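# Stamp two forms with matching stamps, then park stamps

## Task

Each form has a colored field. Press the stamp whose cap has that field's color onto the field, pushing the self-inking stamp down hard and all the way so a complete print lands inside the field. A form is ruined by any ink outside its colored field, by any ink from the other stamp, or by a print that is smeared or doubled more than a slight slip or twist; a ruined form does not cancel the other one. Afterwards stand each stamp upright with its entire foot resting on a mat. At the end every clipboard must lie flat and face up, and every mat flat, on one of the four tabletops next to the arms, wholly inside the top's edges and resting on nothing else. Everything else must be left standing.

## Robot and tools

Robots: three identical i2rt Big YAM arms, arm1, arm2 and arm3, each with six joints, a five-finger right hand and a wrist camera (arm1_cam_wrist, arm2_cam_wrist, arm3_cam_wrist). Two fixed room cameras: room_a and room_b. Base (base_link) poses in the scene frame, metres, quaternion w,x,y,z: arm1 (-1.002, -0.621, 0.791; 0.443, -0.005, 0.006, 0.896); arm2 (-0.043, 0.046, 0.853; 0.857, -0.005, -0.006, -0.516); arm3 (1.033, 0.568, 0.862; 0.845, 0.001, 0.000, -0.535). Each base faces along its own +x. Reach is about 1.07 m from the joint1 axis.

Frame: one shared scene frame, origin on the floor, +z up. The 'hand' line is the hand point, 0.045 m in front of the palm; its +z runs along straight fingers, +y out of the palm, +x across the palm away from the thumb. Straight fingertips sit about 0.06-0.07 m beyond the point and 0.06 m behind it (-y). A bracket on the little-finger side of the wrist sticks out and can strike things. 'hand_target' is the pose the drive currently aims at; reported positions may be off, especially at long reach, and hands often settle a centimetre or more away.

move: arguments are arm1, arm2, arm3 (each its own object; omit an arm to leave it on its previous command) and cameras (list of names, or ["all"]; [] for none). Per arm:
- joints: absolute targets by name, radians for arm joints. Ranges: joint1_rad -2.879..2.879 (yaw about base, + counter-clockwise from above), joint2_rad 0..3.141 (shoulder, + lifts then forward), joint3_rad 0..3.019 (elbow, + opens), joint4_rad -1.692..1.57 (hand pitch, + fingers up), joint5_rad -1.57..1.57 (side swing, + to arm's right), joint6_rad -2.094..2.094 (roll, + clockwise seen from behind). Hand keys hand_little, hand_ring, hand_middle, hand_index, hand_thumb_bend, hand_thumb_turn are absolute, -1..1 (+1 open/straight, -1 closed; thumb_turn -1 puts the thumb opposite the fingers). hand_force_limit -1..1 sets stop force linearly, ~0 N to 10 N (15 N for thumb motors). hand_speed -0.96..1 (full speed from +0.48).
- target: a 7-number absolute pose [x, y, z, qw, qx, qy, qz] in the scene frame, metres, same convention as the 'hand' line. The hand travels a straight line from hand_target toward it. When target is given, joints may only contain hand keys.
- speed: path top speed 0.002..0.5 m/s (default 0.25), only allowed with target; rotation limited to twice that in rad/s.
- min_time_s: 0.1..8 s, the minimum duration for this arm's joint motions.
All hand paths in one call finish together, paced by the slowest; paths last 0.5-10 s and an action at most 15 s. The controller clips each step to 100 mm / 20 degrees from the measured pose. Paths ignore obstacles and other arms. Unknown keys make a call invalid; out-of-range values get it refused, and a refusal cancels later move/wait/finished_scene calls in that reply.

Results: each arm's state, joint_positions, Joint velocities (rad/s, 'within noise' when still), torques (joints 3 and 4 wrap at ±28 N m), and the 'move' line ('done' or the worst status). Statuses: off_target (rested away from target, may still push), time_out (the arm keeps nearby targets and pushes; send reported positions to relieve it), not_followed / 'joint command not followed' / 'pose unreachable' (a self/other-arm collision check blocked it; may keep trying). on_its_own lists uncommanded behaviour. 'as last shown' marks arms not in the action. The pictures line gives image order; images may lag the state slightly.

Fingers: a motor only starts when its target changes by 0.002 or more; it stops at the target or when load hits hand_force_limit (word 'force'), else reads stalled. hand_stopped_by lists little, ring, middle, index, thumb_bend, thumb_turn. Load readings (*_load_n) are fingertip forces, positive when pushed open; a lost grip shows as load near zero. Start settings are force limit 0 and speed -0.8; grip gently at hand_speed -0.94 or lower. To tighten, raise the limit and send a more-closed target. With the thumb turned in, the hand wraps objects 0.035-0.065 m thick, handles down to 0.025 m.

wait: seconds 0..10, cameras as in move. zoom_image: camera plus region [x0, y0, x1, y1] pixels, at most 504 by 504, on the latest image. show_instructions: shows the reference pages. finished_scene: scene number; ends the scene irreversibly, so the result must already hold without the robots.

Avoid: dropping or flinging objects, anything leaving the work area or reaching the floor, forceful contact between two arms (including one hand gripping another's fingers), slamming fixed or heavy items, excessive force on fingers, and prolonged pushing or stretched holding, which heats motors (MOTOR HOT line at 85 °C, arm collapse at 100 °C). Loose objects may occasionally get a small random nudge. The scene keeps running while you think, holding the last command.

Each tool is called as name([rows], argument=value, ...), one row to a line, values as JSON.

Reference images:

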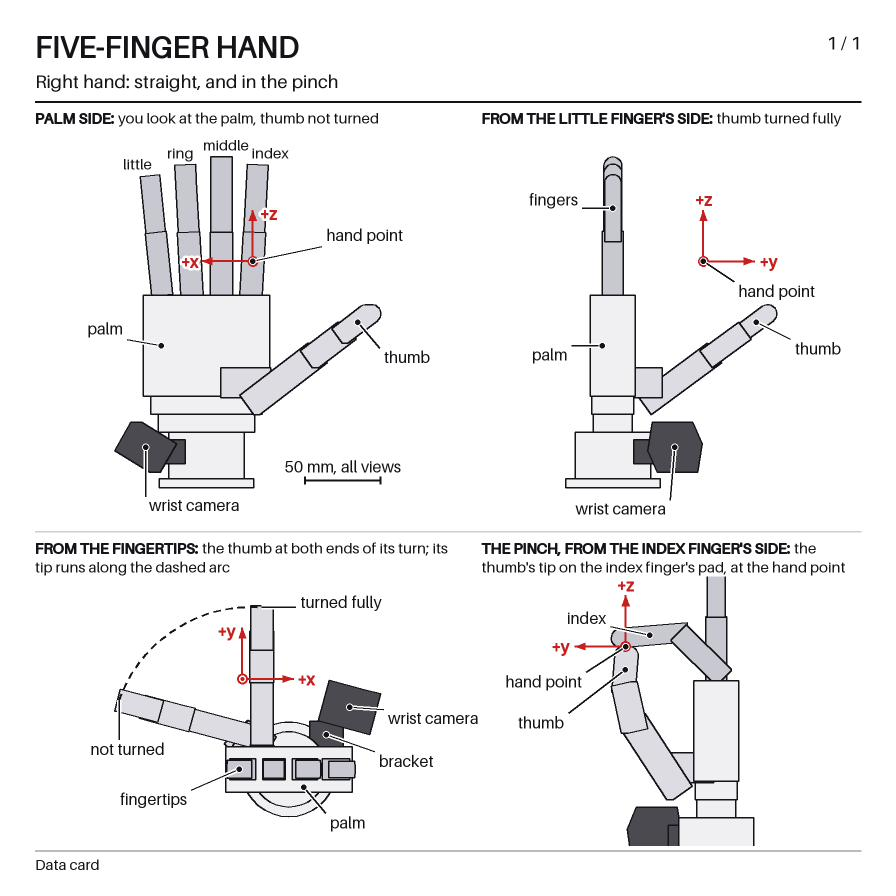

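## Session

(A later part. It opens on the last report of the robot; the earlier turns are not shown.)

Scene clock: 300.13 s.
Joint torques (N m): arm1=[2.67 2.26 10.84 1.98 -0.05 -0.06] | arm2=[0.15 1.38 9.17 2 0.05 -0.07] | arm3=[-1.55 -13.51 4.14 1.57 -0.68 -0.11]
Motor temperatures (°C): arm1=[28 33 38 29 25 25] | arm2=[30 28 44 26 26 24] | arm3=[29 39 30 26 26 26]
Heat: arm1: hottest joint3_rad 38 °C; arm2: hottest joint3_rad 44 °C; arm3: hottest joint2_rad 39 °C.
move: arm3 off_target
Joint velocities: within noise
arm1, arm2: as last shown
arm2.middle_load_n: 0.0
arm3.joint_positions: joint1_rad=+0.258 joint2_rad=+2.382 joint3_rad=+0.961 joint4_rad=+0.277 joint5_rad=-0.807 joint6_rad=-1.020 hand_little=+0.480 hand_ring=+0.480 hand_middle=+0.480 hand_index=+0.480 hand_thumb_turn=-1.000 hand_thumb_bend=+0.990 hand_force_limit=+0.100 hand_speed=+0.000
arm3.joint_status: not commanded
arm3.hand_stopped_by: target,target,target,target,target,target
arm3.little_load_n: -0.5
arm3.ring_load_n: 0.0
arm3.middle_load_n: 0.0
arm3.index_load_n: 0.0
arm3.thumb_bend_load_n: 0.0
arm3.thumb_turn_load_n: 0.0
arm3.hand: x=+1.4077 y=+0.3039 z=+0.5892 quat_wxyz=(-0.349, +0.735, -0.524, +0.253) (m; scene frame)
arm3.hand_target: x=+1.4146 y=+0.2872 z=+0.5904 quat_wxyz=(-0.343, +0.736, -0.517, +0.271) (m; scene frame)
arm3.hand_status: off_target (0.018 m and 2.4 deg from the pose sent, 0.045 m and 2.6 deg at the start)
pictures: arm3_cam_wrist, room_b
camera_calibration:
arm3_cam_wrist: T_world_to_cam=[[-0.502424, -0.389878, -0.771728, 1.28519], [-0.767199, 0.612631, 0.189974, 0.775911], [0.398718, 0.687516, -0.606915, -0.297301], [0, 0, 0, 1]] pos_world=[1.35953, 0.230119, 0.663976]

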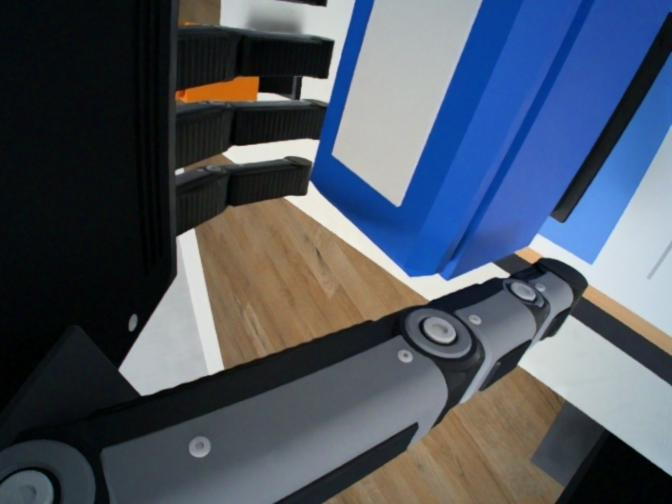

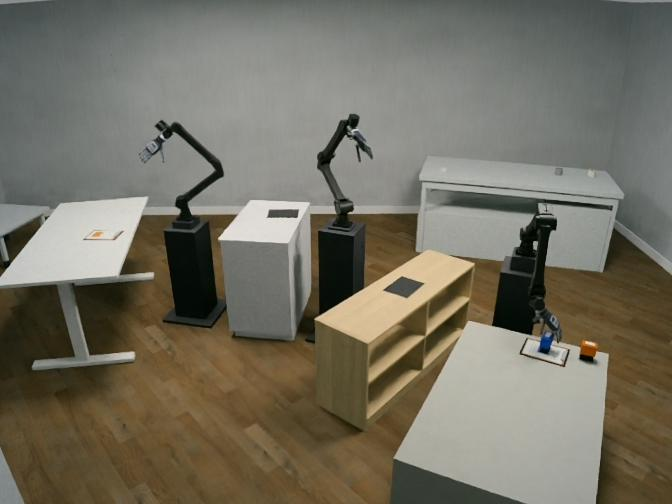

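move(arm3={"target": [1.419, 0.270, 0.582, 0.3433, -0.7360, 0.5169, -0.2718], "speed": 0.08})

move(arm3={"target": [1.4195, 0.270, 0.571, 0.3433, -0.7360, 0.5169, -0.2718], "speed": 0.08}, cameras=["arm3_cam_wrist", "room_b"])

zoom_image(camera="room_b", region=[500, 290, 620, 380])

Scene clock: 302.97 s.
Joint torques (N m): arm1=[2.67 2.14 10.88 2 -0.04 -0.06] | arm2=[0.09 1.38 9.18 1.99 0.05 -0.07] | arm3=[-1.55 -13.8 4.57 0.27 -0.69 -0.17]
Motor temperatures (°C): arm1=[28 33 38 29 25 25] | arm2=[30 28 44 26 26 24] | arm3=[29 39 30 26 26 26]
Heat: arm1: hottest joint3_rad 38 °C; arm2: hottest joint3_rad 44 °C; arm3: hottest joint2_rad 39 °C.
move: arm3 off_target
Joint velocities: within noise
arm1, arm2: as last shown
arm3.joint_positions: joint1_rad=+0.240 joint2_rad=+2.409 joint3_rad=+1.017 joint4_rad=+0.263 joint5_rad=-0.814 joint6_rad=-1.035 hand_little=+0.480 hand_ring=+0.480 hand_middle=+0.480 hand_index=+0.480 hand_thumb_turn=-1.000 hand_thumb_bend=+0.990 hand_force_limit=+0.100 hand_speed=+0.000
arm3.joint_status: not commanded
arm3.hand_stopped_by: target,target,target,target,target,target
arm3.little_load_n: 0.0
arm3.ring_load_n: 0.0
arm3.middle_load_n: 0.0
arm3.index_load_n: 0.0
arm3.thumb_bend_load_n: 0.0
arm3.thumb_turn_load_n: 0.0
arm3.hand: x=+1.4163 y=+0.2817 z=+0.5833 quat_wxyz=(-0.346, +0.734, -0.520, +0.265) (m; scene frame)
arm3.hand_target: x=+1.4189 y=+0.2701 z=+0.5823 quat_wxyz=(-0.343, +0.736, -0.517, +0.272) (m; scene frame)
arm3.hand_status: off_target (0.012 m and 0.9 deg from the pose sent, 0.036 m and 2.4 deg at the start)
pictures: none

Scene clock: 303.93 s.
Joint torques (N m): arm1=[2.67 2.2 10.84 1.98 -0.05 -0.07] | arm2=[0.09 1.38 9.18 1.99 0.05 -0.07] | arm3=[-1.67 -13.92 4.49 0.91 -0.68 -0.15]
Motor temperatures (°C): arm1=[28 33 38 29 25 25] | arm2=[30 28 44 26 26 24] | arm3=[29 39 29 26 26 26]
Heat: arm1: hottest joint3_rad 38 °C; arm2: hottest joint3_rad 44 °C; arm3: hottest joint2_rad 39 °C.
move: arm3 off_target
Joint velocities: within noise
arm1, arm2: as last shown
arm1.index_load_n: -0.5
arm3.joint_positions: joint1_rad=+0.240 joint2_rad=+2.440 joint3_rad=+1.031 joint4_rad=+0.263 joint5_rad=-0.814 joint6_rad=-1.035 hand_little=+0.480 hand_ring=+0.480 hand_middle=+0.480 hand_index=+0.480 hand_thumb_turn=-1.000 hand_thumb_bend=+0.990 hand_force_limit=+0.100 hand_speed=+0.000
arm3.joint_status: not commanded
arm3.hand_stopped_by: target,target,target,target,target,target
arm3.little_load_n: 0.0
arm3.ring_load_n: 0.0
arm3.middle_load_n: 0.0
arm3.index_load_n: 0.0
arm3.thumb_bend_load_n: 0.0
arm3.thumb_turn_load_n: 0.0
arm3.hand: x=+1.4136 y=+0.2850 z=+0.5713 quat_wxyz=(-0.348, +0.734, -0.524, +0.258) (m; scene frame)
arm3.hand_target: x=+1.4192 y=+0.2702 z=+0.5714 quat_wxyz=(-0.343, +0.736, -0.517, +0.272) (m; scene frame)
arm3.hand_status: off_target (0.016 m and 1.9 deg from the pose sent, 0.017 m and 0.9 deg at the start)
pictures: arm3_cam_wrist, room_b
camera_calibration:
arm3_cam_wrist: T_world_to_cam=[[-0.498831, -0.391052, -0.773464, 1.26317], [-0.765011, 0.618095, 0.180879, 0.796021], [0.407341, 0.681936, -0.607483, -0.307755], [0, 0, 0, 1]] pos_world=[1.36443, 0.211816, 0.646074]

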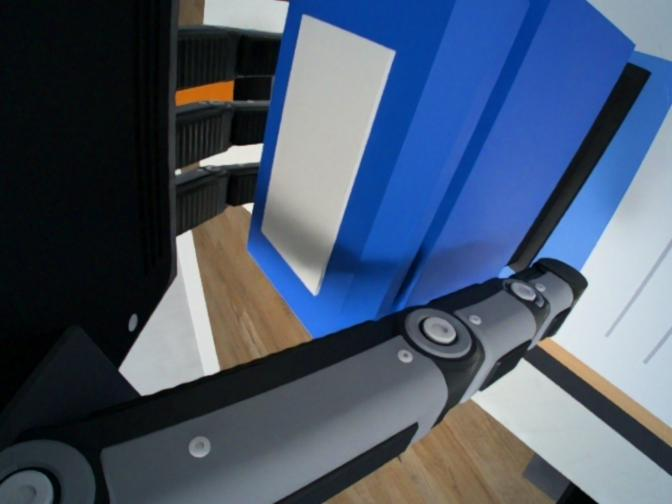

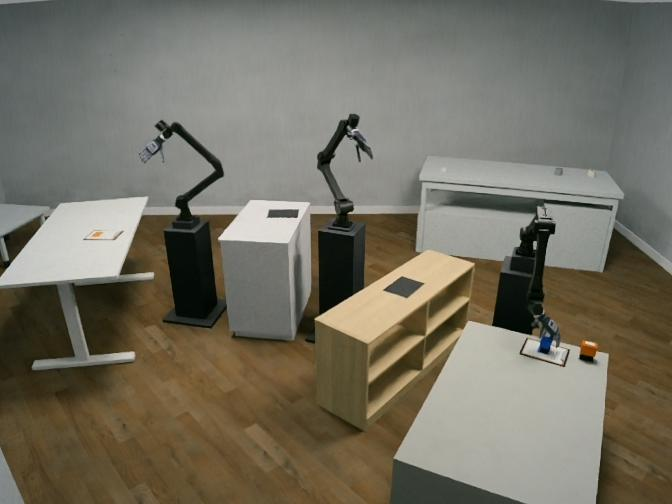

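Scaled by 4.200 from the camera's 672x504 image, which has a finer 960x720 frame.

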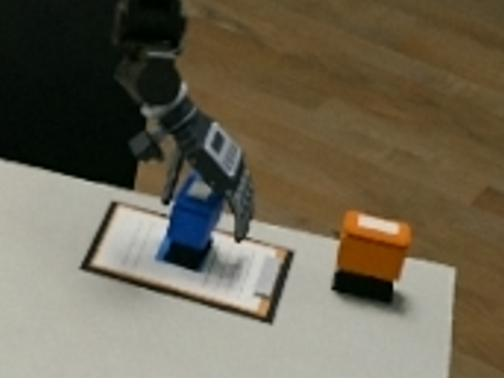

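move(arm3={"joints": {"hand_little": 0.0, "hand_ring": 0.0, "hand_middle": 0.0, "hand_index": 0.0, "hand_thumb_bend": -0.2, "hand_speed": -0.86, "hand_force_limit": -0.4}})

move(arm3={"joints": {"hand_little": -0.3, "hand_ring": -0.3, "hand_middle": -0.3, "hand_index": -0.3, "hand_thumb_bend": -0.4, "hand_speed": -0.9, "hand_force_limit": 0.1}}, cameras=["arm3_cam_wrist", "room_b"])

zoom_image(camera="room_b", region=[500, 290, 620, 380])

Scene clock: 310.00 s.
Joint torques (N m): arm1=[2.67 2.14 10.85 2 -0.04 -0.06] | arm2=[0.09 1.32 9.2 2 0.05 -0.07] | arm3=[-1.61 -13.86 4.46 0.94 -0.65 -0.15]
Motor temperatures (°C): arm1=[28 33 38 29 25 25] | arm2=[30 28 44 26 26 24] | arm3=[29 39 29 26 26 26]
Heat: arm1: hottest joint3_rad 38 °C; arm2: hottest joint3_rad 44 °C; arm3: hottest joint2_rad 39 °C.
move: arm3 off_target
Joint velocities: within noise
arm1, arm2: as last shown
arm1.index_load_n: 0.0
arm3.joint_positions: joint1_rad=+0.240 joint2_rad=+2.440 joint3_rad=+1.032 joint4_rad=+0.263 joint5_rad=-0.815 joint6_rad=-1.035 hand_little=+0.000 hand_ring=+0.003 hand_middle=+0.055 hand_index=+0.067 hand_thumb_turn=-1.000 hand_thumb_bend=+0.781 hand_force_limit=-0.400 hand_speed=-0.860
arm3.joint_status: hand_middle off_target (ended at +0.055, target +0.000); hand_index off_target (ended at +0.067, target +0.000); hand_thumb_bend off_target (ended at +0.781, target -0.200); the others done
arm3.hand_stopped_by: target,force,force,force,force,target
arm3.little_load_n: 0.0
arm3.ring_load_n: 3.0
arm3.middle_load_n: 6.0
arm3.index_load_n: 0.5
arm3.thumb_bend_load_n: 8.5
arm3.thumb_turn_load_n: 1.5
arm3.hand: x=+1.4140 y=+0.2846 z=+0.5714 quat_wxyz=(-0.348, +0.734, -0.523, +0.258) (m; scene frame)
arm3.hand_target: x=+1.4193 y=+0.2700 z=+0.5714 quat_wxyz=(-0.343, +0.736, -0.517, +0.272) (m; scene frame)
arm3.hand_status: not commanded
pictures: none

Scene clock: 311.27 s.
Joint torques (N m): arm1=[2.67 2.32 10.86 1.99 -0.05 -0.06] | arm2=[0.09 1.38 9.18 1.99 0.05 -0.07] | arm3=[-1.61 -13.86 4.44 0.92 -0.59 -0.15]
Motor temperatures (°C): arm1=[28 33 38 29 25 25] | arm2=[30 28 44 26 26 24] | arm3=[29 39 29 26 26 26]
Heat: arm1: hottest joint3_rad 38 °C; arm2: hottest joint3_rad 44 °C; arm3: hottest joint2_rad 39 °C.
move: arm3 off_target
Joint velocities: within noise
arm1, arm2: as last shown
arm3.joint_positions: joint1_rad=+0.240 joint2_rad=+2.440 joint3_rad=+1.032 joint4_rad=+0.263 joint5_rad=-0.816 joint6_rad=-1.035 hand_little=-0.119 hand_ring=-0.013 hand_middle=+0.054 hand_index=+0.042 hand_thumb_turn=-1.000 hand_thumb_bend=+0.783 hand_force_limit=+0.100 hand_speed=-0.900
arm3.joint_status: hand_little off_target (ended at -0.119, target -0.300); hand_ring off_target (ended at -0.013, target -0.300); hand_middle off_target (ended at +0.054, target -0.300); hand_index off_target (ended at +0.042, target -0.300); hand_thumb_bend off_target (ended at +0.783, target -0.400); the others done
arm3.hand_stopped_by: force,force,force,force,force,target
arm3.little_load_n: 7.0
arm3.ring_load_n: 2.0
arm3.middle_load_n: 0.0
arm3.index_load_n: 7.5
arm3.thumb_bend_load_n: 15.5
arm3.thumb_turn_load_n: 6.0
arm3.hand: x=+1.4141 y=+0.2848 z=+0.5715 quat_wxyz=(-0.349, +0.734, -0.523, +0.258) (m; scene frame)
arm3.hand_target: x=+1.4193 y=+0.2700 z=+0.5714 quat_wxyz=(-0.343, +0.736, -0.517, +0.272) (m; scene frame)
arm3.hand_status: not commanded
pictures: arm3_cam_wrist, room_b
camera_calibration:
arm3_cam_wrist: T_world_to_cam=[[-0.496788, -0.391783, -0.774408, 1.26147], [-0.76616, 0.617137, 0.179279, 0.799294], [0.407677, 0.682384, -0.606755, -0.308724], [0, 0, 0, 1]] pos_world=[1.36493, 0.211617, 0.646275]

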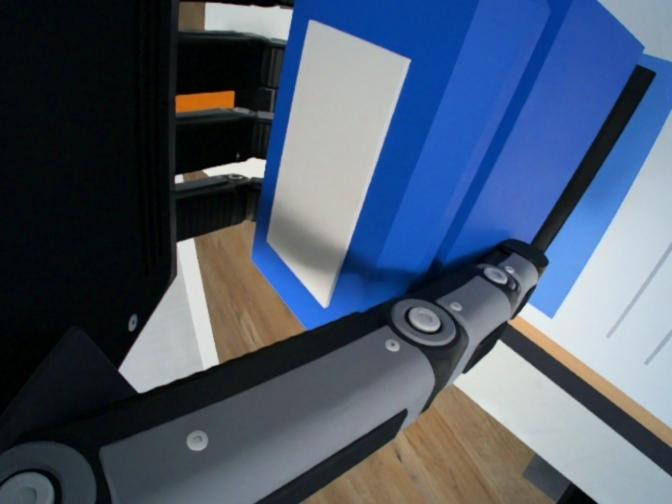

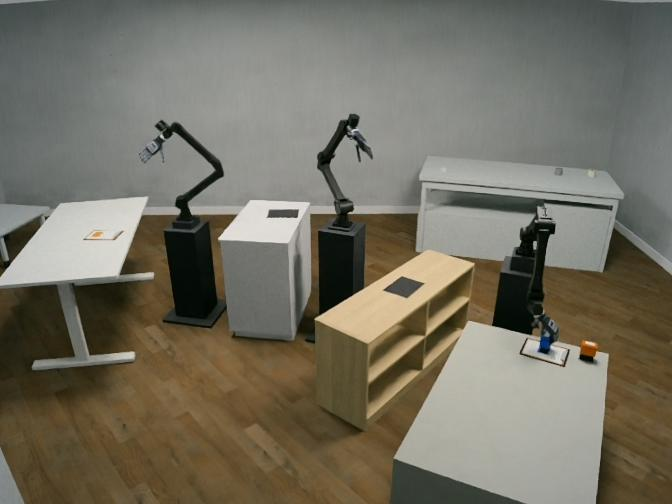

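Scaled by 4.200 from the camera's 672x504 image, which has a finer 960x720 frame.

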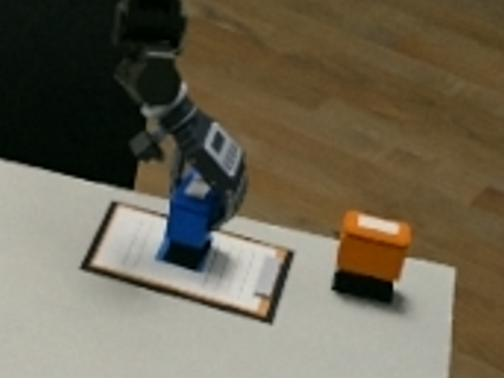

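move(arm3={"target": [1.414, 0.286, 0.66, 0.3433, -0.7360, 0.5169, -0.2718], "speed": 0.1}, cameras=["arm3_cam_wrist", "room_b", "room_a"])

zoom_image(camera="room_b", region=[500, 290, 620, 380])

Scene clock: 314.30 s.
Joint torques (N m): arm1=[2.55 2.26 10.85 1.98 -0.05 -0.06] | arm2=[0.15 1.32 9.2 2 0.05 -0.07] | arm3=[-0.44 -15.38 2.82 0.4 -0.63 -0.01]
Motor temperatures (°C): arm1=[28 33 38 29 25 25] | arm2=[30 28 44 26 26 24] | arm3=[29 40 29 26 26 26]
Heat: arm1: hottest joint3_rad 38 °C; arm2: hottest joint3_rad 44 °C; arm3: hottest joint2_rad 40 °C.
move: arm3 done
Joint velocities: within noise
arm1.joint_positions: joint1_rad=+1.940 joint2_rad=+0.621 joint3_rad=+1.438 joint4_rad=-1.498 joint5_rad=-0.041 joint6_rad=-1.009 hand_little=+1.000 hand_ring=+1.000 hand_middle=+1.000 hand_index=+1.000 hand_thumb_turn=+1.000 hand_thumb_bend=+1.000 hand_force_limit=+0.000 hand_speed=-0.800
arm1.joint_status: not commanded
arm1.hand_stopped_by: target,target,target,target,target,target
arm1.little_load_n: 0.0
arm1.ring_load_n: 0.0
arm1.middle_load_n: 0.0
arm1.index_load_n: 0.0
arm1.thumb_bend_load_n: 0.0
arm1.thumb_turn_load_n: 0.0
arm1.hand: x=-1.1244 y=-0.7604 z=+1.2628 quat_wxyz=(-0.290, -0.211, +0.875, -0.326) (m; scene frame)
arm1.hand_target: x=-1.1230 y=-0.7611 z=+1.2744 quat_wxyz=(-0.297, -0.214, +0.867, -0.337) (m; scene frame)
arm1.hand_status: not commanded
arm2.joint_positions: joint1_rad=+0.868 joint2_rad=+0.628 joint3_rad=+1.414 joint4_rad=-1.158 joint5_rad=+0.039 joint6_rad=-1.162 hand_little=+1.000 hand_ring=+1.000 hand_middle=+1.000 hand_index=+1.000 hand_thumb_turn=+1.000 hand_thumb_bend=+1.000 hand_force_limit=+0.000 hand_speed=-0.800
arm2.joint_status: not commanded
arm2.hand_stopped_by: target,target,target,target,target,target
arm2.little_load_n: 0.0
arm2.ring_load_n: 0.0
arm2.middle_load_n: 0.0
arm2.index_load_n: 0.0
arm2.thumb_bend_load_n: 0.0
arm2.thumb_turn_load_n: 0.0
arm2.hand: x=+0.1924 y=-0.0506 z=+1.3887 quat_wxyz=(-0.033, +0.781, -0.260, +0.567) (m; scene frame)
arm2.hand_target: x=+0.1905 y=-0.0500 z=+1.3994 quat_wxyz=(-0.034, +0.774, -0.258, +0.577) (m; scene frame)
arm2.hand_status: not commanded
arm3.joint_positions: joint1_rad=+0.240 joint2_rad=+2.217 joint3_rad=+0.921 joint4_rad=+0.176 joint5_rad=-0.810 joint6_rad=-1.035 hand_little=-0.119 hand_ring=-0.013 hand_middle=+0.054 hand_index=+0.042 hand_thumb_turn=-1.000 hand_thumb_bend=+0.783 hand_force_limit=+0.100 hand_speed=-0.900
arm3.joint_status: not commanded
arm3.hand_stopped_by: force,force,force,force,force,target
arm3.little_load_n: 6.5
arm3.ring_load_n: 2.0
arm3.middle_load_n: 0.0
arm3.index_load_n: 8.0
arm3.thumb_bend_load_n: 16.0
arm3.thumb_turn_load_n: 6.5
arm3.hand: x=+1.4116 y=+0.2862 z=+0.6502 quat_wxyz=(-0.343, +0.735, -0.519, +0.269) (m; scene frame)
arm3.hand_target: x=+1.4141 y=+0.2860 z=+0.6599 quat_wxyz=(-0.343, +0.736, -0.517, +0.272) (m; scene frame)
arm3.hand_status: done (0.010 m and 0.4 deg from the pose sent, 0.089 m and 1.8 deg at the start)
pictures: arm3_cam_wrist, room_a, room_b
camera_calibration:
arm3_cam_wrist: T_world_to_cam=[[-0.489054, -0.408047, -0.770924, 1.31308], [-0.766453, 0.622943, 0.156497, 0.795969], [0.416384, 0.667413, -0.617401, -0.262001], [0, 0, 0, 1]] pos_world=[1.36133, 0.214817, 0.725958]

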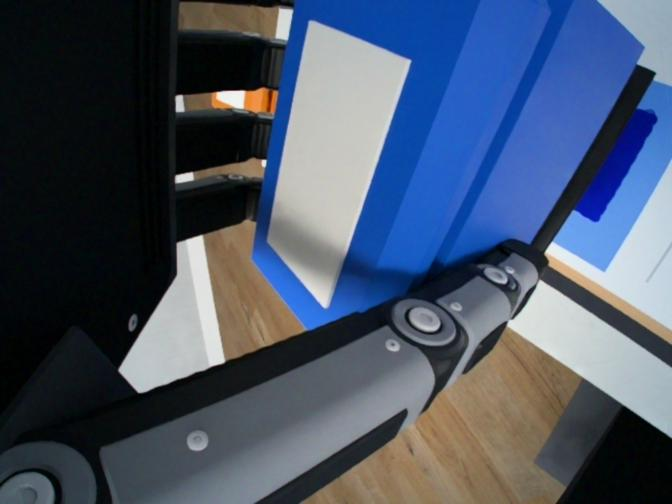

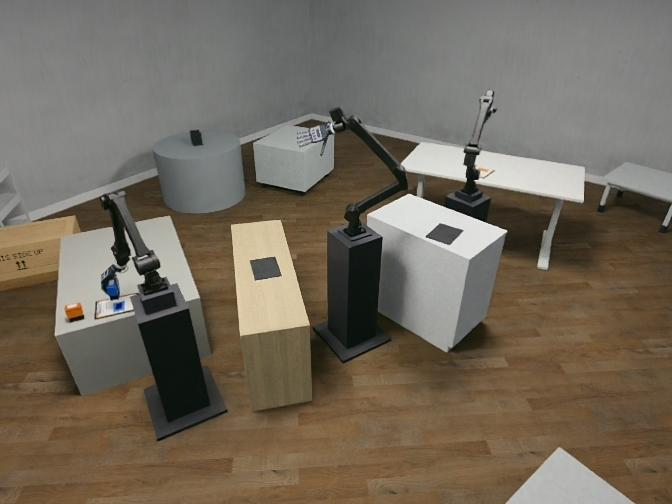

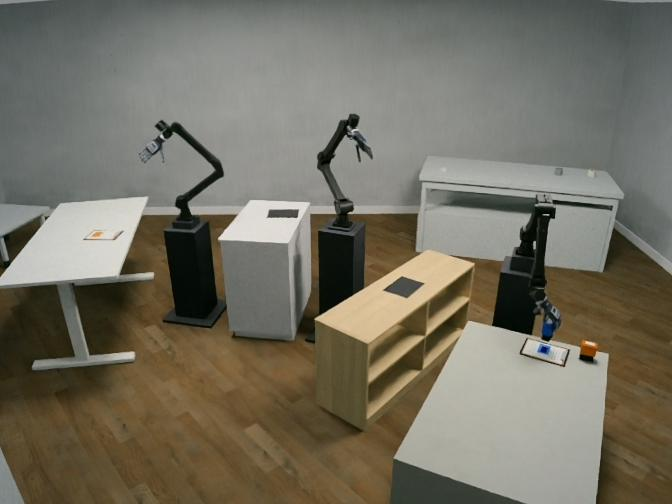

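Scaled by 4.200 from the camera's 672x504 image, which has a finer 960x720 frame.

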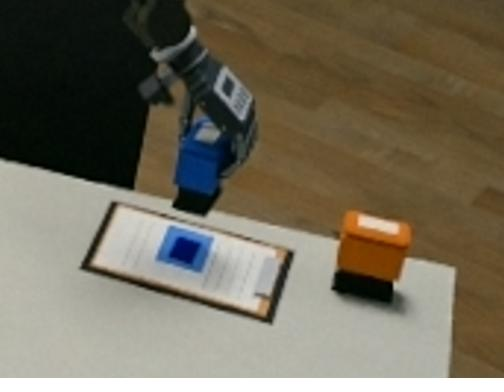

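move(arm3={"target": [1.414, 0.286, 0.78, 0.3433, -0.7360, 0.5169, -0.2718], "speed": 0.2})

move(arm3={"joints": {"joint1_rad": -1.26}, "min_time_s": 4.5}, cameras=["arm3_cam_wrist", "room_b"])

Scene clock: 322.70 s.
Joint torques (N m): arm1=[2.61 2.26 10.88 2.02 -0.04 -0.06] | arm2=[0.09 1.38 9.17 1.99 0.05 -0.07] | arm3=[-0.32 -13.51 5.72 0.5 -0.66 0]
Motor temperatures (°C): arm1=[27 33 38 29 25 25] | arm2=[30 28 44 26 26 24] | arm3=[29 40 29 26 26 26]
Heat: arm1: hottest joint3_rad 38 °C; arm2: hottest joint3_rad 44 °C; arm3: hottest joint2_rad 40 °C.
move: arm3 done
Joint velocities: within noise
arm1, arm2: as last shown
arm2.little_load_n: -0.5
arm3.joint_positions: joint1_rad=+0.240 joint2_rad=+1.887 joint3_rad=+0.880 joint4_rad=-0.112 joint5_rad=-0.809 joint6_rad=-1.035 hand_little=-0.119 hand_ring=-0.013 hand_middle=+0.054 hand_index=+0.042 hand_thumb_turn=-1.000 hand_thumb_bend=+0.783 hand_force_limit=+0.100 hand_speed=-0.900
arm3.joint_status: not commanded
arm3.hand_stopped_by: force,force,force,force,force,target
arm3.little_load_n: 6.5
arm3.ring_load_n: 2.0
arm3.middle_load_n: 0.0
arm3.index_load_n: 7.5
arm3.thumb_bend_load_n: 15.5
arm3.thumb_turn_load_n: 6.5
arm3.hand: x=+1.4121 y=+0.2850 z=+0.7723 quat_wxyz=(-0.342, +0.736, -0.519, +0.270) (m; scene frame)
arm3.hand_target: x=+1.4141 y=+0.2860 z=+0.7799 quat_wxyz=(-0.343, +0.736, -0.517, +0.272) (m; scene frame)
arm3.hand_status: done (0.008 m and 0.4 deg from the pose sent, 0.130 m and 0.4 deg at the start)
pictures: none

Scene clock: 327.67 s.
Joint torques (N m): arm1=[2.61 2.08 10.88 1.98 -0.05 -0.06] | arm2=[0.09 1.32 9.18 1.99 0.05 -0.07] | arm3=[-1.08 -13.57 5.74 0.43 -0.68 0]
Motor temperatures (°C): arm1=[27 33 38 29 24 25] | arm2=[30 28 44 26 26 24] | arm3=[29 39 29 26 26 26]
Heat: arm1: hottest joint3_rad 38 °C; arm2: hottest joint3_rad 44 °C; arm3: hottest joint2_rad 39 °C.
move: arm3 done
Joint velocities: arm1=[-0.044 -0.005 -0.007 -0.007 0.022 0.051] | arm2=[within noise] | arm3=[within noise]
arm1, arm2: as last shown
arm2.little_load_n: 0.0
arm3.joint_positions: joint1_rad=-1.256 joint2_rad=+1.887 joint3_rad=+0.880 joint4_rad=-0.113 joint5_rad=-0.808 joint6_rad=-1.035 hand_little=-0.119 hand_ring=-0.013 hand_middle=+0.054 hand_index=+0.042 hand_thumb_turn=-1.000 hand_thumb_bend=+0.783 hand_force_limit=+0.100 hand_speed=-0.900
arm3.joint_status: all done
arm3.hand_stopped_by: force,force,force,force,force,target
arm3.little_load_n: 6.5
arm3.ring_load_n: 2.0
arm3.middle_load_n: 0.0
arm3.index_load_n: 8.0
arm3.thumb_bend_load_n: 15.5
arm3.thumb_turn_load_n: 6.5
arm3.hand: x=+0.7789 y=+0.1695 z=+0.7719 quat_wxyz=(-0.067, +0.187, -0.881, +0.429) (m; scene frame)
arm3.hand_target: x=+0.7769 y=+0.1694 z=+0.7796 quat_wxyz=(-0.065, +0.185, -0.880, +0.432) (m; scene frame)
arm3.hand_status: not commanded
pictures: arm3_cam_wrist, room_b
camera_calibration:
arm3_cam_wrist: T_world_to_cam=[[-0.446125, 0.459545, -0.767979, 0.867107], [0.56471, 0.810257, 0.156799, -0.704242], [0.694316, -0.363734, -0.620985, 0.115476], [0, 0, 0, 1]] pos_world=[0.704354, 0.214145, 0.848053]

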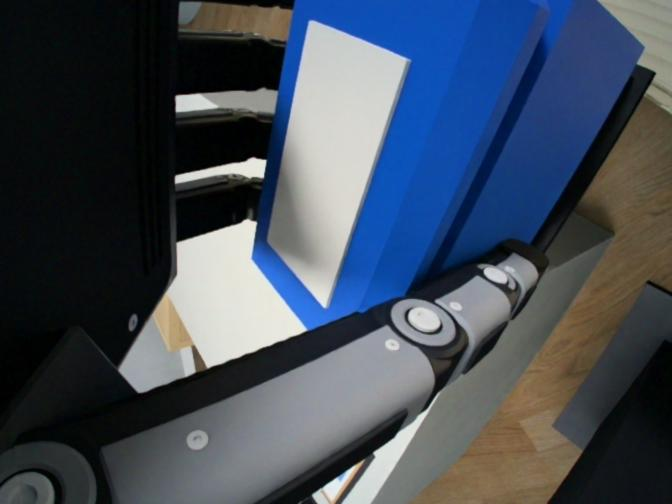

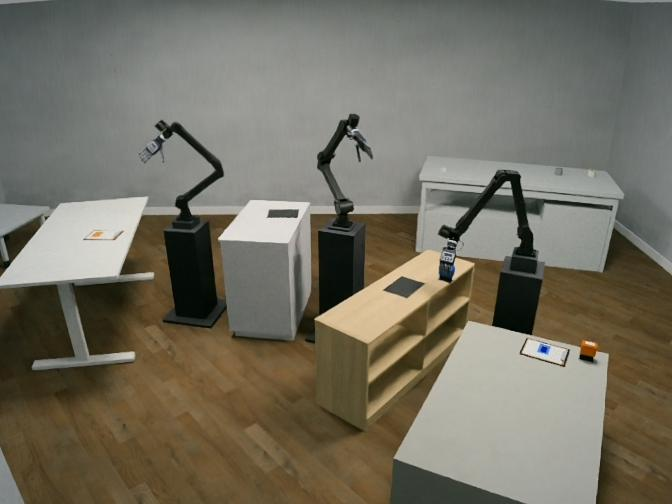

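move(arm3={"target": [0.560, -0.006, 0.78, -0.1570, 0.3112, 0.8459, -0.4047], "speed": 0.17}, cameras=["arm3_cam_wrist", "room_b", "room_a"])

Scene clock: 332.30 s.
Joint torques (N m): arm1=[2.55 2.2 10.82 1.99 -0.04 -0.06] | arm2=[0.09 1.32 9.18 1.99 0.05 -0.07] | arm3=[0.21 -17.38 13.2 1.22 0 0.12]
Motor temperatures (°C): arm1=[27 33 38 29 24 25] | arm2=[30 28 44 26 26 24] | arm3=[29 39 29 26 26 26]
Heat: arm1: hottest joint3_rad 38 °C; arm2: hottest joint3_rad 44 °C; arm3: hottest joint2_rad 39 °C.
move: arm3 off_target
Joint velocities: within noise
arm1, arm2: as last shown
arm2.thumb_bend_load_n: 0.5
arm3.joint_positions: joint1_rad=-1.185 joint2_rad=+2.186 joint3_rad=+1.346 joint4_rad=+0.107 joint5_rad=-0.009 joint6_rad=-0.036 hand_little=-0.119 hand_ring=-0.013 hand_middle=+0.054 hand_index=+0.042 hand_thumb_turn=-1.000 hand_thumb_bend=+0.783 hand_force_limit=+0.100 hand_speed=-0.900
arm3.joint_status: not commanded
arm3.hand_stopped_by: force,force,force,force,force,target
arm3.little_load_n: 6.5
arm3.ring_load_n: 2.0
arm3.middle_load_n: 0.5
arm3.index_load_n: 8.0
arm3.thumb_bend_load_n: 15.5
arm3.thumb_turn_load_n: 6.5
arm3.hand: x=+0.5759 y=+0.0254 z=+0.7526 quat_wxyz=(+0.151, -0.314, -0.858, +0.378) (m; scene frame)
arm3.hand_target: x=+0.5618 y=-0.0040 z=+0.7816 quat_wxyz=(+0.157, -0.311, -0.845, +0.405) (m; scene frame)
arm3.hand_status: off_target (0.045 m and 3.5 deg from the pose sent, 0.281 m and 63.6 deg at the start)
pictures: arm3_cam_wrist, room_a, room_b
camera_calibration:
arm3_cam_wrist: T_world_to_cam=[[0.254397, 0.628324, -0.735181, 0.395545], [0.966945, -0.15166, 0.204979, -0.713228], [0.0172955, -0.763026, -0.646137, 0.611055], [0, 0, 0, 1]] pos_world=[0.578459, 0.109552, 0.831819]

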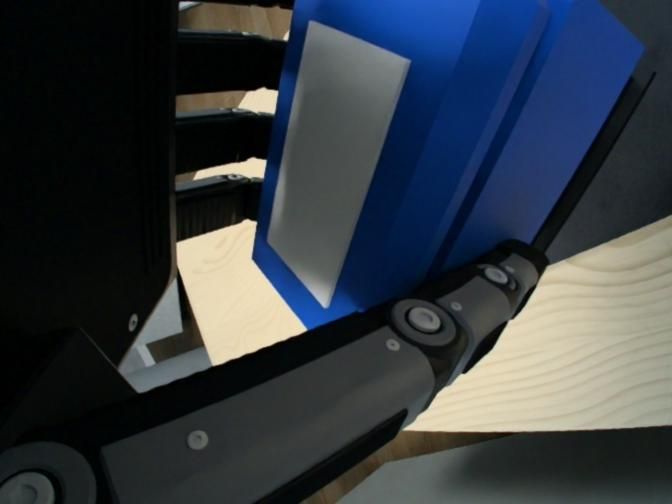

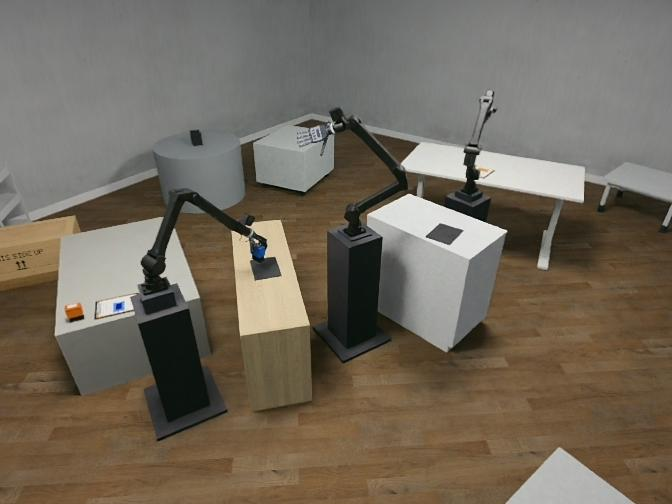

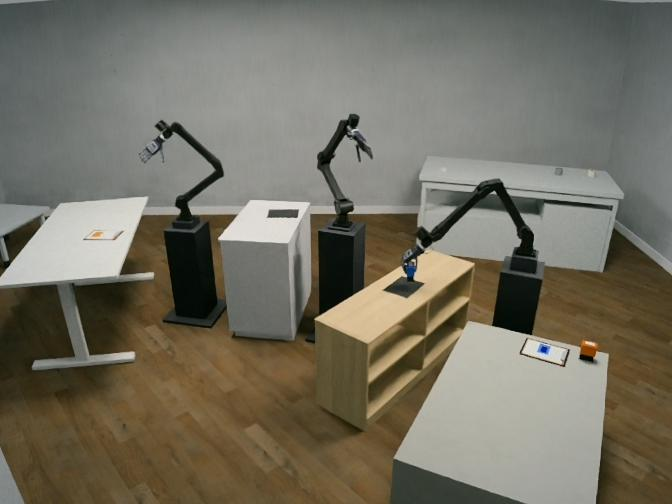

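move(arm3={"target": [0.546, -0.037, 0.765, 0.163, -0.308, -0.832, 0.432], "speed": 0.1}, cameras=["arm3_cam_wrist", "room_b", "room_a"])

zoom_image(camera="room_a", region=[210, 200, 330, 290])

zoom_image(camera="room_b", region=[350, 240, 450, 315])

Scene clock: 335.90 s.
Joint torques (N m): arm1=[2.67 2.14 10.86 1.99 -0.03 -0.06] | arm2=[0.15 1.32 9.2 1.99 0.05 -0.07] | arm3=[0.03 -18.2 13.16 2.8 -0.01 0.11]
Motor temperatures (°C): arm1=[27 33 38 29 24 25] | arm2=[30 28 44 26 26 24] | arm3=[29 39 30 26 26 26]
Heat: arm1: hottest joint3_rad 38 °C; arm2: hottest joint3_rad 44 °C; arm3: hottest joint2_rad 39 °C.
move: arm3 off_target
Joint velocities: within noise
arm1, arm2: as last shown
arm2.thumb_bend_load_n: 0.0
arm3.joint_positions: joint1_rad=-1.170 joint2_rad=+2.266 joint3_rad=+1.418 joint4_rad=+0.143 joint5_rad=-0.005 joint6_rad=-0.020 hand_little=-0.119 hand_ring=-0.013 hand_middle=+0.054 hand_index=+0.042 hand_thumb_turn=-1.000 hand_thumb_bend=+0.783 hand_force_limit=+0.100 hand_speed=-0.900
arm3.joint_status: not commanded
arm3.hand_stopped_by: force,force,force,force,force,target
arm3.little_load_n: 6.5
arm3.ring_load_n: 1.5
arm3.middle_load_n: 0.0
arm3.index_load_n: 8.0
arm3.thumb_bend_load_n: 15.5
arm3.thumb_turn_load_n: 6.0
arm3.hand: x=+0.5679 y=+0.0004 z=+0.7318 quat_wxyz=(+0.151, -0.313, -0.853, +0.390) (m; scene frame)
arm3.hand_target: x=+0.5489 y=-0.0341 z=+0.7676 quat_wxyz=(+0.162, -0.308, -0.832, +0.432) (m; scene frame)
arm3.hand_status: off_target (0.055 m and 5.5 deg from the pose sent, 0.070 m and 7.1 deg at the start)
pictures: arm3_cam_wrist, room_a, room_b
camera_calibration:
arm3_cam_wrist: T_world_to_cam=[[0.245373, 0.609724, -0.753677, 0.41675], [0.969361, -0.145116, 0.198194, -0.701424], [0.0114734, -0.779216, -0.62665, 0.567677], [0, 0, 0, 1]] pos_world=[0.571161, 0.0864531, 0.808848]

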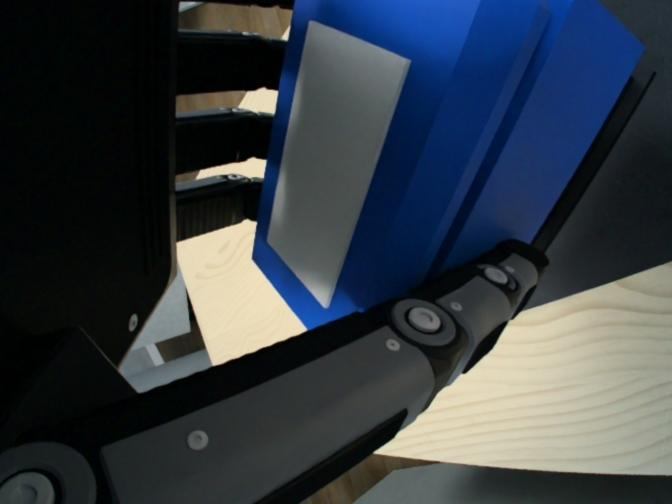

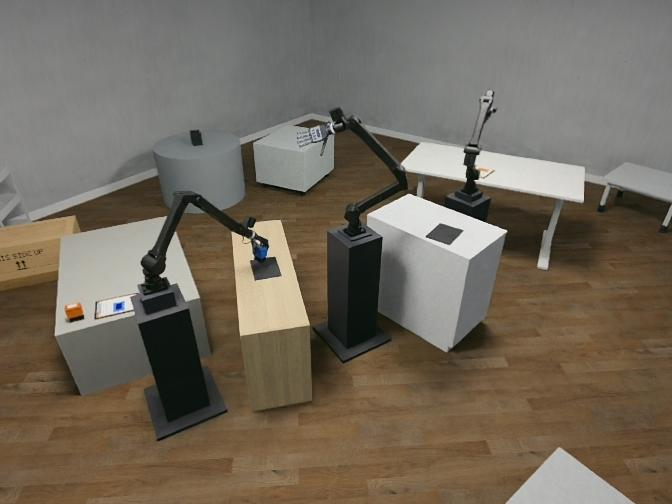

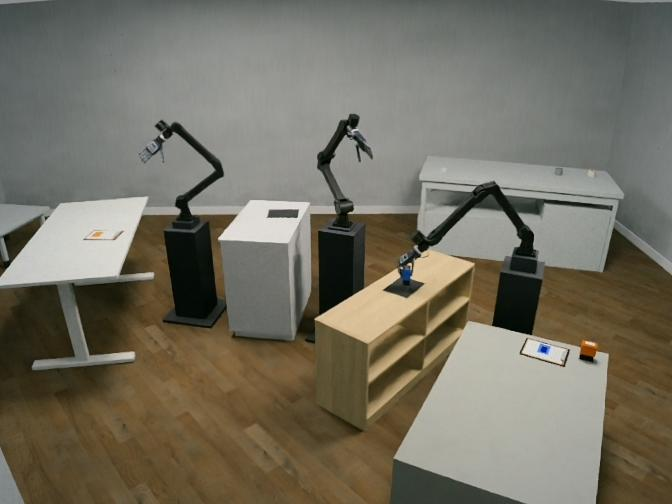

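Scaled by 4.200 from the camera's 672x504 image, which has a finer 960x720 frame.

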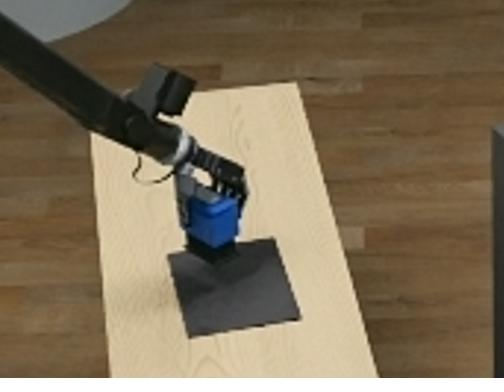

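Scaled by 5.040 from the camera's 672x504 image, which has a finer 960x720 frame.

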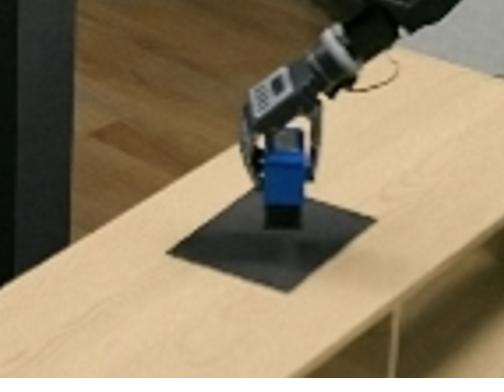

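move(arm3={"target": [0.527, -0.026, 0.750, 0.166, -0.3065, -0.8255, 0.445], "speed": 0.08}, cameras=["arm3_cam_wrist", "room_b", "room_a"])

zoom_image(camera="room_a", region=[210, 200, 330, 290])

zoom_image(camera="room_b", region=[350, 240, 450, 315])

Scene clock: 340.60 s.
Joint torques (N m): arm1=[2.67 2.14 10.88 2 -0.05 -0.07] | arm2=[0.09 1.38 9.2 2 0.05 -0.07] | arm3=[-1.55 -18.78 12.79 2.88 -0.18 -0.05]
Motor temperatures (°C): arm1=[27 33 38 29 24 25] | arm2=[30 28 44 26 26 24] | arm3=[29 39 32 26 26 26]
Heat: arm1: hottest joint3_rad 38 °C; arm2: hottest joint3_rad 44 °C; arm3: hottest joint2_rad 39 °C.
move: arm3 off_target
Joint velocities: within noise
arm1, arm2: as last shown
arm3.joint_positions: joint1_rad=-1.184 joint2_rad=+2.308 joint3_rad=+1.418 joint4_rad=+0.208 joint5_rad=-0.030 joint6_rad=-0.020 hand_little=-0.119 hand_ring=-0.013 hand_middle=+0.054 hand_index=+0.042 hand_thumb_turn=-1.000 hand_thumb_bend=+0.783 hand_force_limit=+0.100 hand_speed=-0.900
arm3.joint_status: not commanded
arm3.hand_stopped_by: force,force,force,force,force,target
arm3.little_load_n: 6.5
arm3.ring_load_n: 2.0
arm3.middle_load_n: 0.0
arm3.index_load_n: 8.0
arm3.thumb_bend_load_n: 16.0
arm3.thumb_turn_load_n: 6.5
arm3.hand: x=+0.5620 y=+0.0021 z=+0.7130 quat_wxyz=(+0.147, -0.312, -0.848, +0.403) (m; scene frame)
arm3.hand_target: x=+0.5297 y=-0.0227 z=+0.7525 quat_wxyz=(+0.166, -0.306, -0.825, +0.445) (m; scene frame)
arm3.hand_status: off_target (0.058 m and 5.9 deg from the pose sent, 0.052 m and 7.2 deg at the start)
pictures: arm3_cam_wrist, room_a, room_b
camera_calibration:
arm3_cam_wrist: T_world_to_cam=[[0.239724, 0.589826, -0.771127, 0.418647], [0.970752, -0.134863, 0.198627, -0.692808], [0.0131588, -0.796189, -0.604905, 0.540975], [0, 0, 0, 1]] pos_world=[0.565066, 0.0903551, 0.787679]

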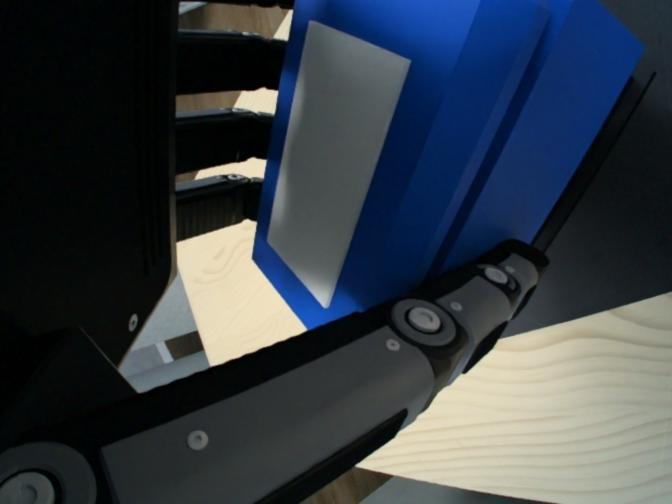

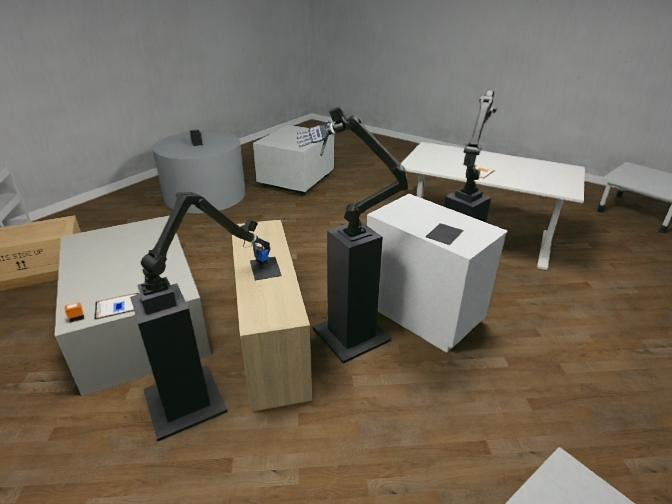

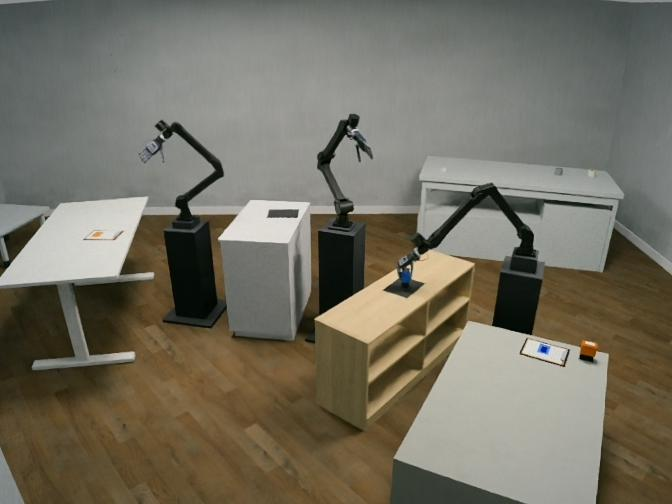

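Scaled by 4.200 from the camera's 672x504 image, which has a finer 960x720 frame.

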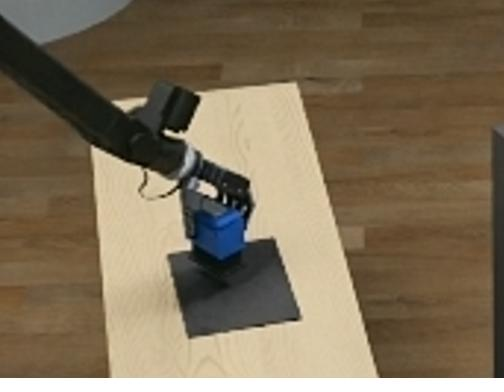

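Scaled by 5.040 from the camera's 672x504 image, which has a finer 960x720 frame.

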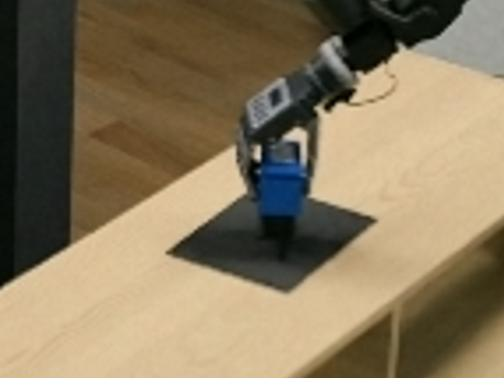

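move(arm3={"target": [0.508, -0.012, 0.746, 0.168, -0.3062, -0.8255, 0.445], "speed": 0.08}, cameras=["arm3_cam_wrist", "room_b", "room_a"])

zoom_image(camera="room_a", region=[240, 230, 300, 275])

zoom_image(camera="room_b", region=[370, 260, 440, 312])

Scene clock: 344.90 s.
Joint torques (N m): arm1=[2.61 2.26 10.88 1.99 -0.04 -0.07] | arm2=[0.09 1.38 9.18 1.99 0.05 -0.07] | arm3=[-0.73 -18.43 12.86 2.81 -0.2 -0.14]
Motor temperatures (°C): arm1=[27 33 38 29 24 25] | arm2=[30 28 44 26 26 24] | arm3=[29 39 33 27 26 26]
Heat: arm1: hottest joint3_rad 38 °C; arm2: hottest joint3_rad 44 °C; arm3: hottest joint2_rad 39 °C.
move: arm3 off_target
Joint velocities: within noise
arm1, arm2: as last shown
arm2.index_load_n: 0.5
arm3.joint_positions: joint1_rad=-1.222 joint2_rad=+2.316 joint3_rad=+1.432 joint4_rad=+0.211 joint5_rad=-0.055 joint6_rad=-0.028 hand_little=-0.119 hand_ring=-0.013 hand_middle=+0.054 hand_index=+0.042 hand_thumb_turn=-1.000 hand_thumb_bend=+0.783 hand_force_limit=+0.100 hand_speed=-0.900
arm3.joint_status: not commanded
arm3.hand_stopped_by: force,force,force,force,force,target
arm3.little_load_n: 6.0
arm3.ring_load_n: 2.0
arm3.middle_load_n: 0.0
arm3.index_load_n: 8.0
arm3.thumb_bend_load_n: 16.0
arm3.thumb_turn_load_n: 6.0
arm3.hand: x=+0.5404 y=+0.0139 z=+0.7146 quat_wxyz=(+0.148, -0.319, -0.843, +0.408) (m; scene frame)
arm3.hand_target: x=+0.5105 y=-0.0093 z=+0.7486 quat_wxyz=(+0.168, -0.306, -0.825, +0.445) (m; scene frame)
arm3.hand_status: off_target (0.052 m and 5.4 deg from the pose sent, 0.065 m and 6.0 deg at the start)
pictures: arm3_cam_wrist, room_a, room_b
camera_calibration:
arm3_cam_wrist: T_world_to_cam=[[0.247775, 0.575483, -0.779376, 0.419751], [0.968815, -0.14537, 0.200662, -0.67077], [0.00217958, -0.80479, -0.593555, 0.549491], [0, 0, 0, 1]] pos_world=[0.544651, 0.103156, 0.787895]

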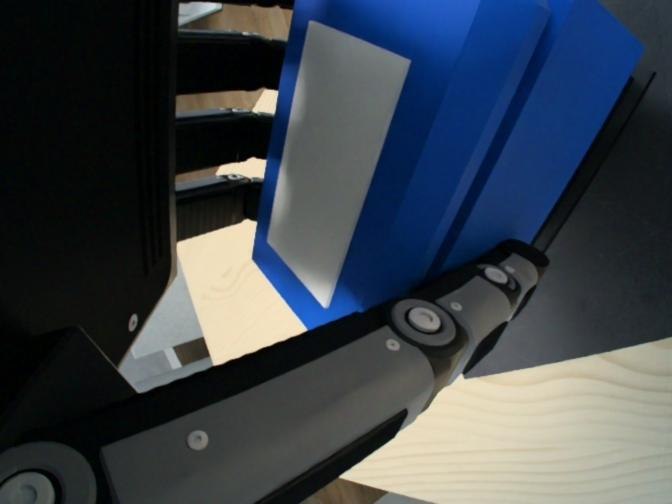

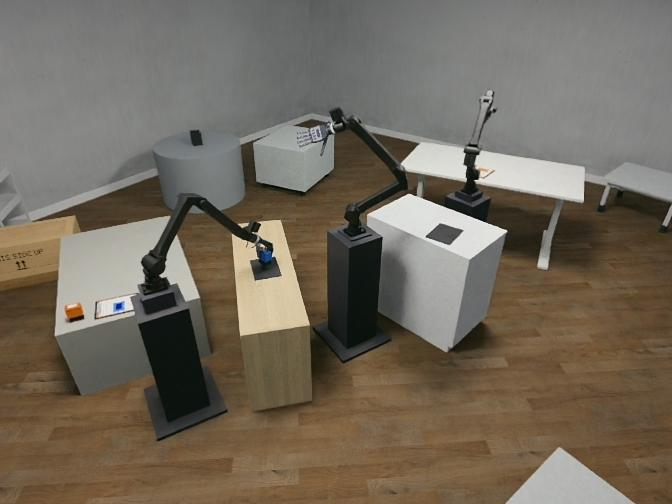

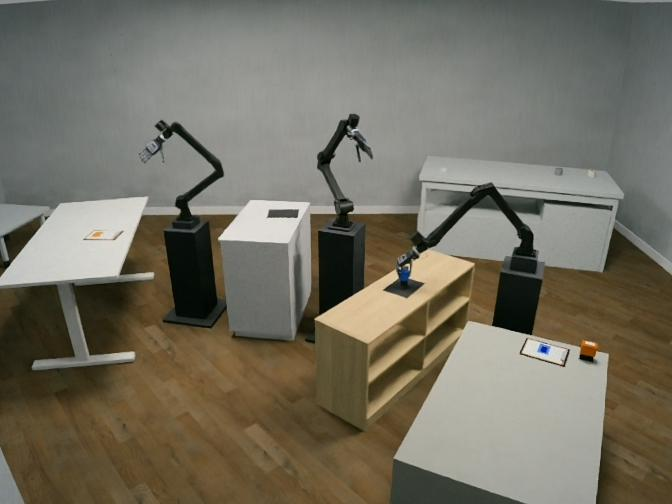

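Scaled by 8.400 from the camera's 672x504 image, which has a finer 960x720 frame.

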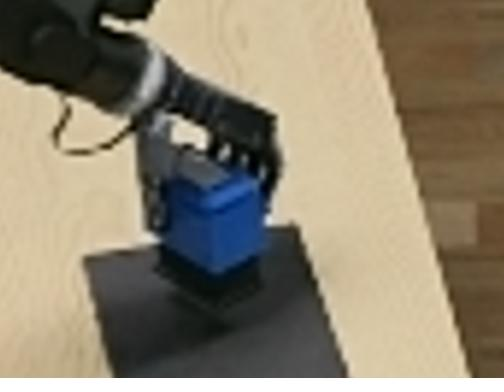

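Scaled by 7.200 from the camera's 672x504 image, which has a finer 960x720 frame.

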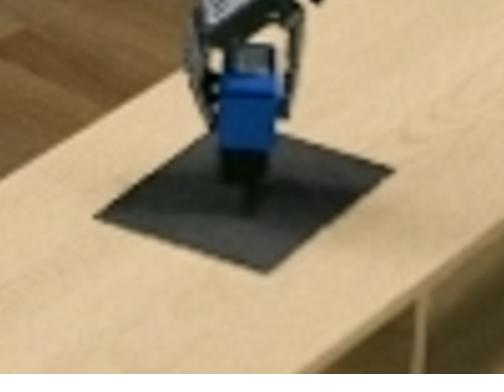

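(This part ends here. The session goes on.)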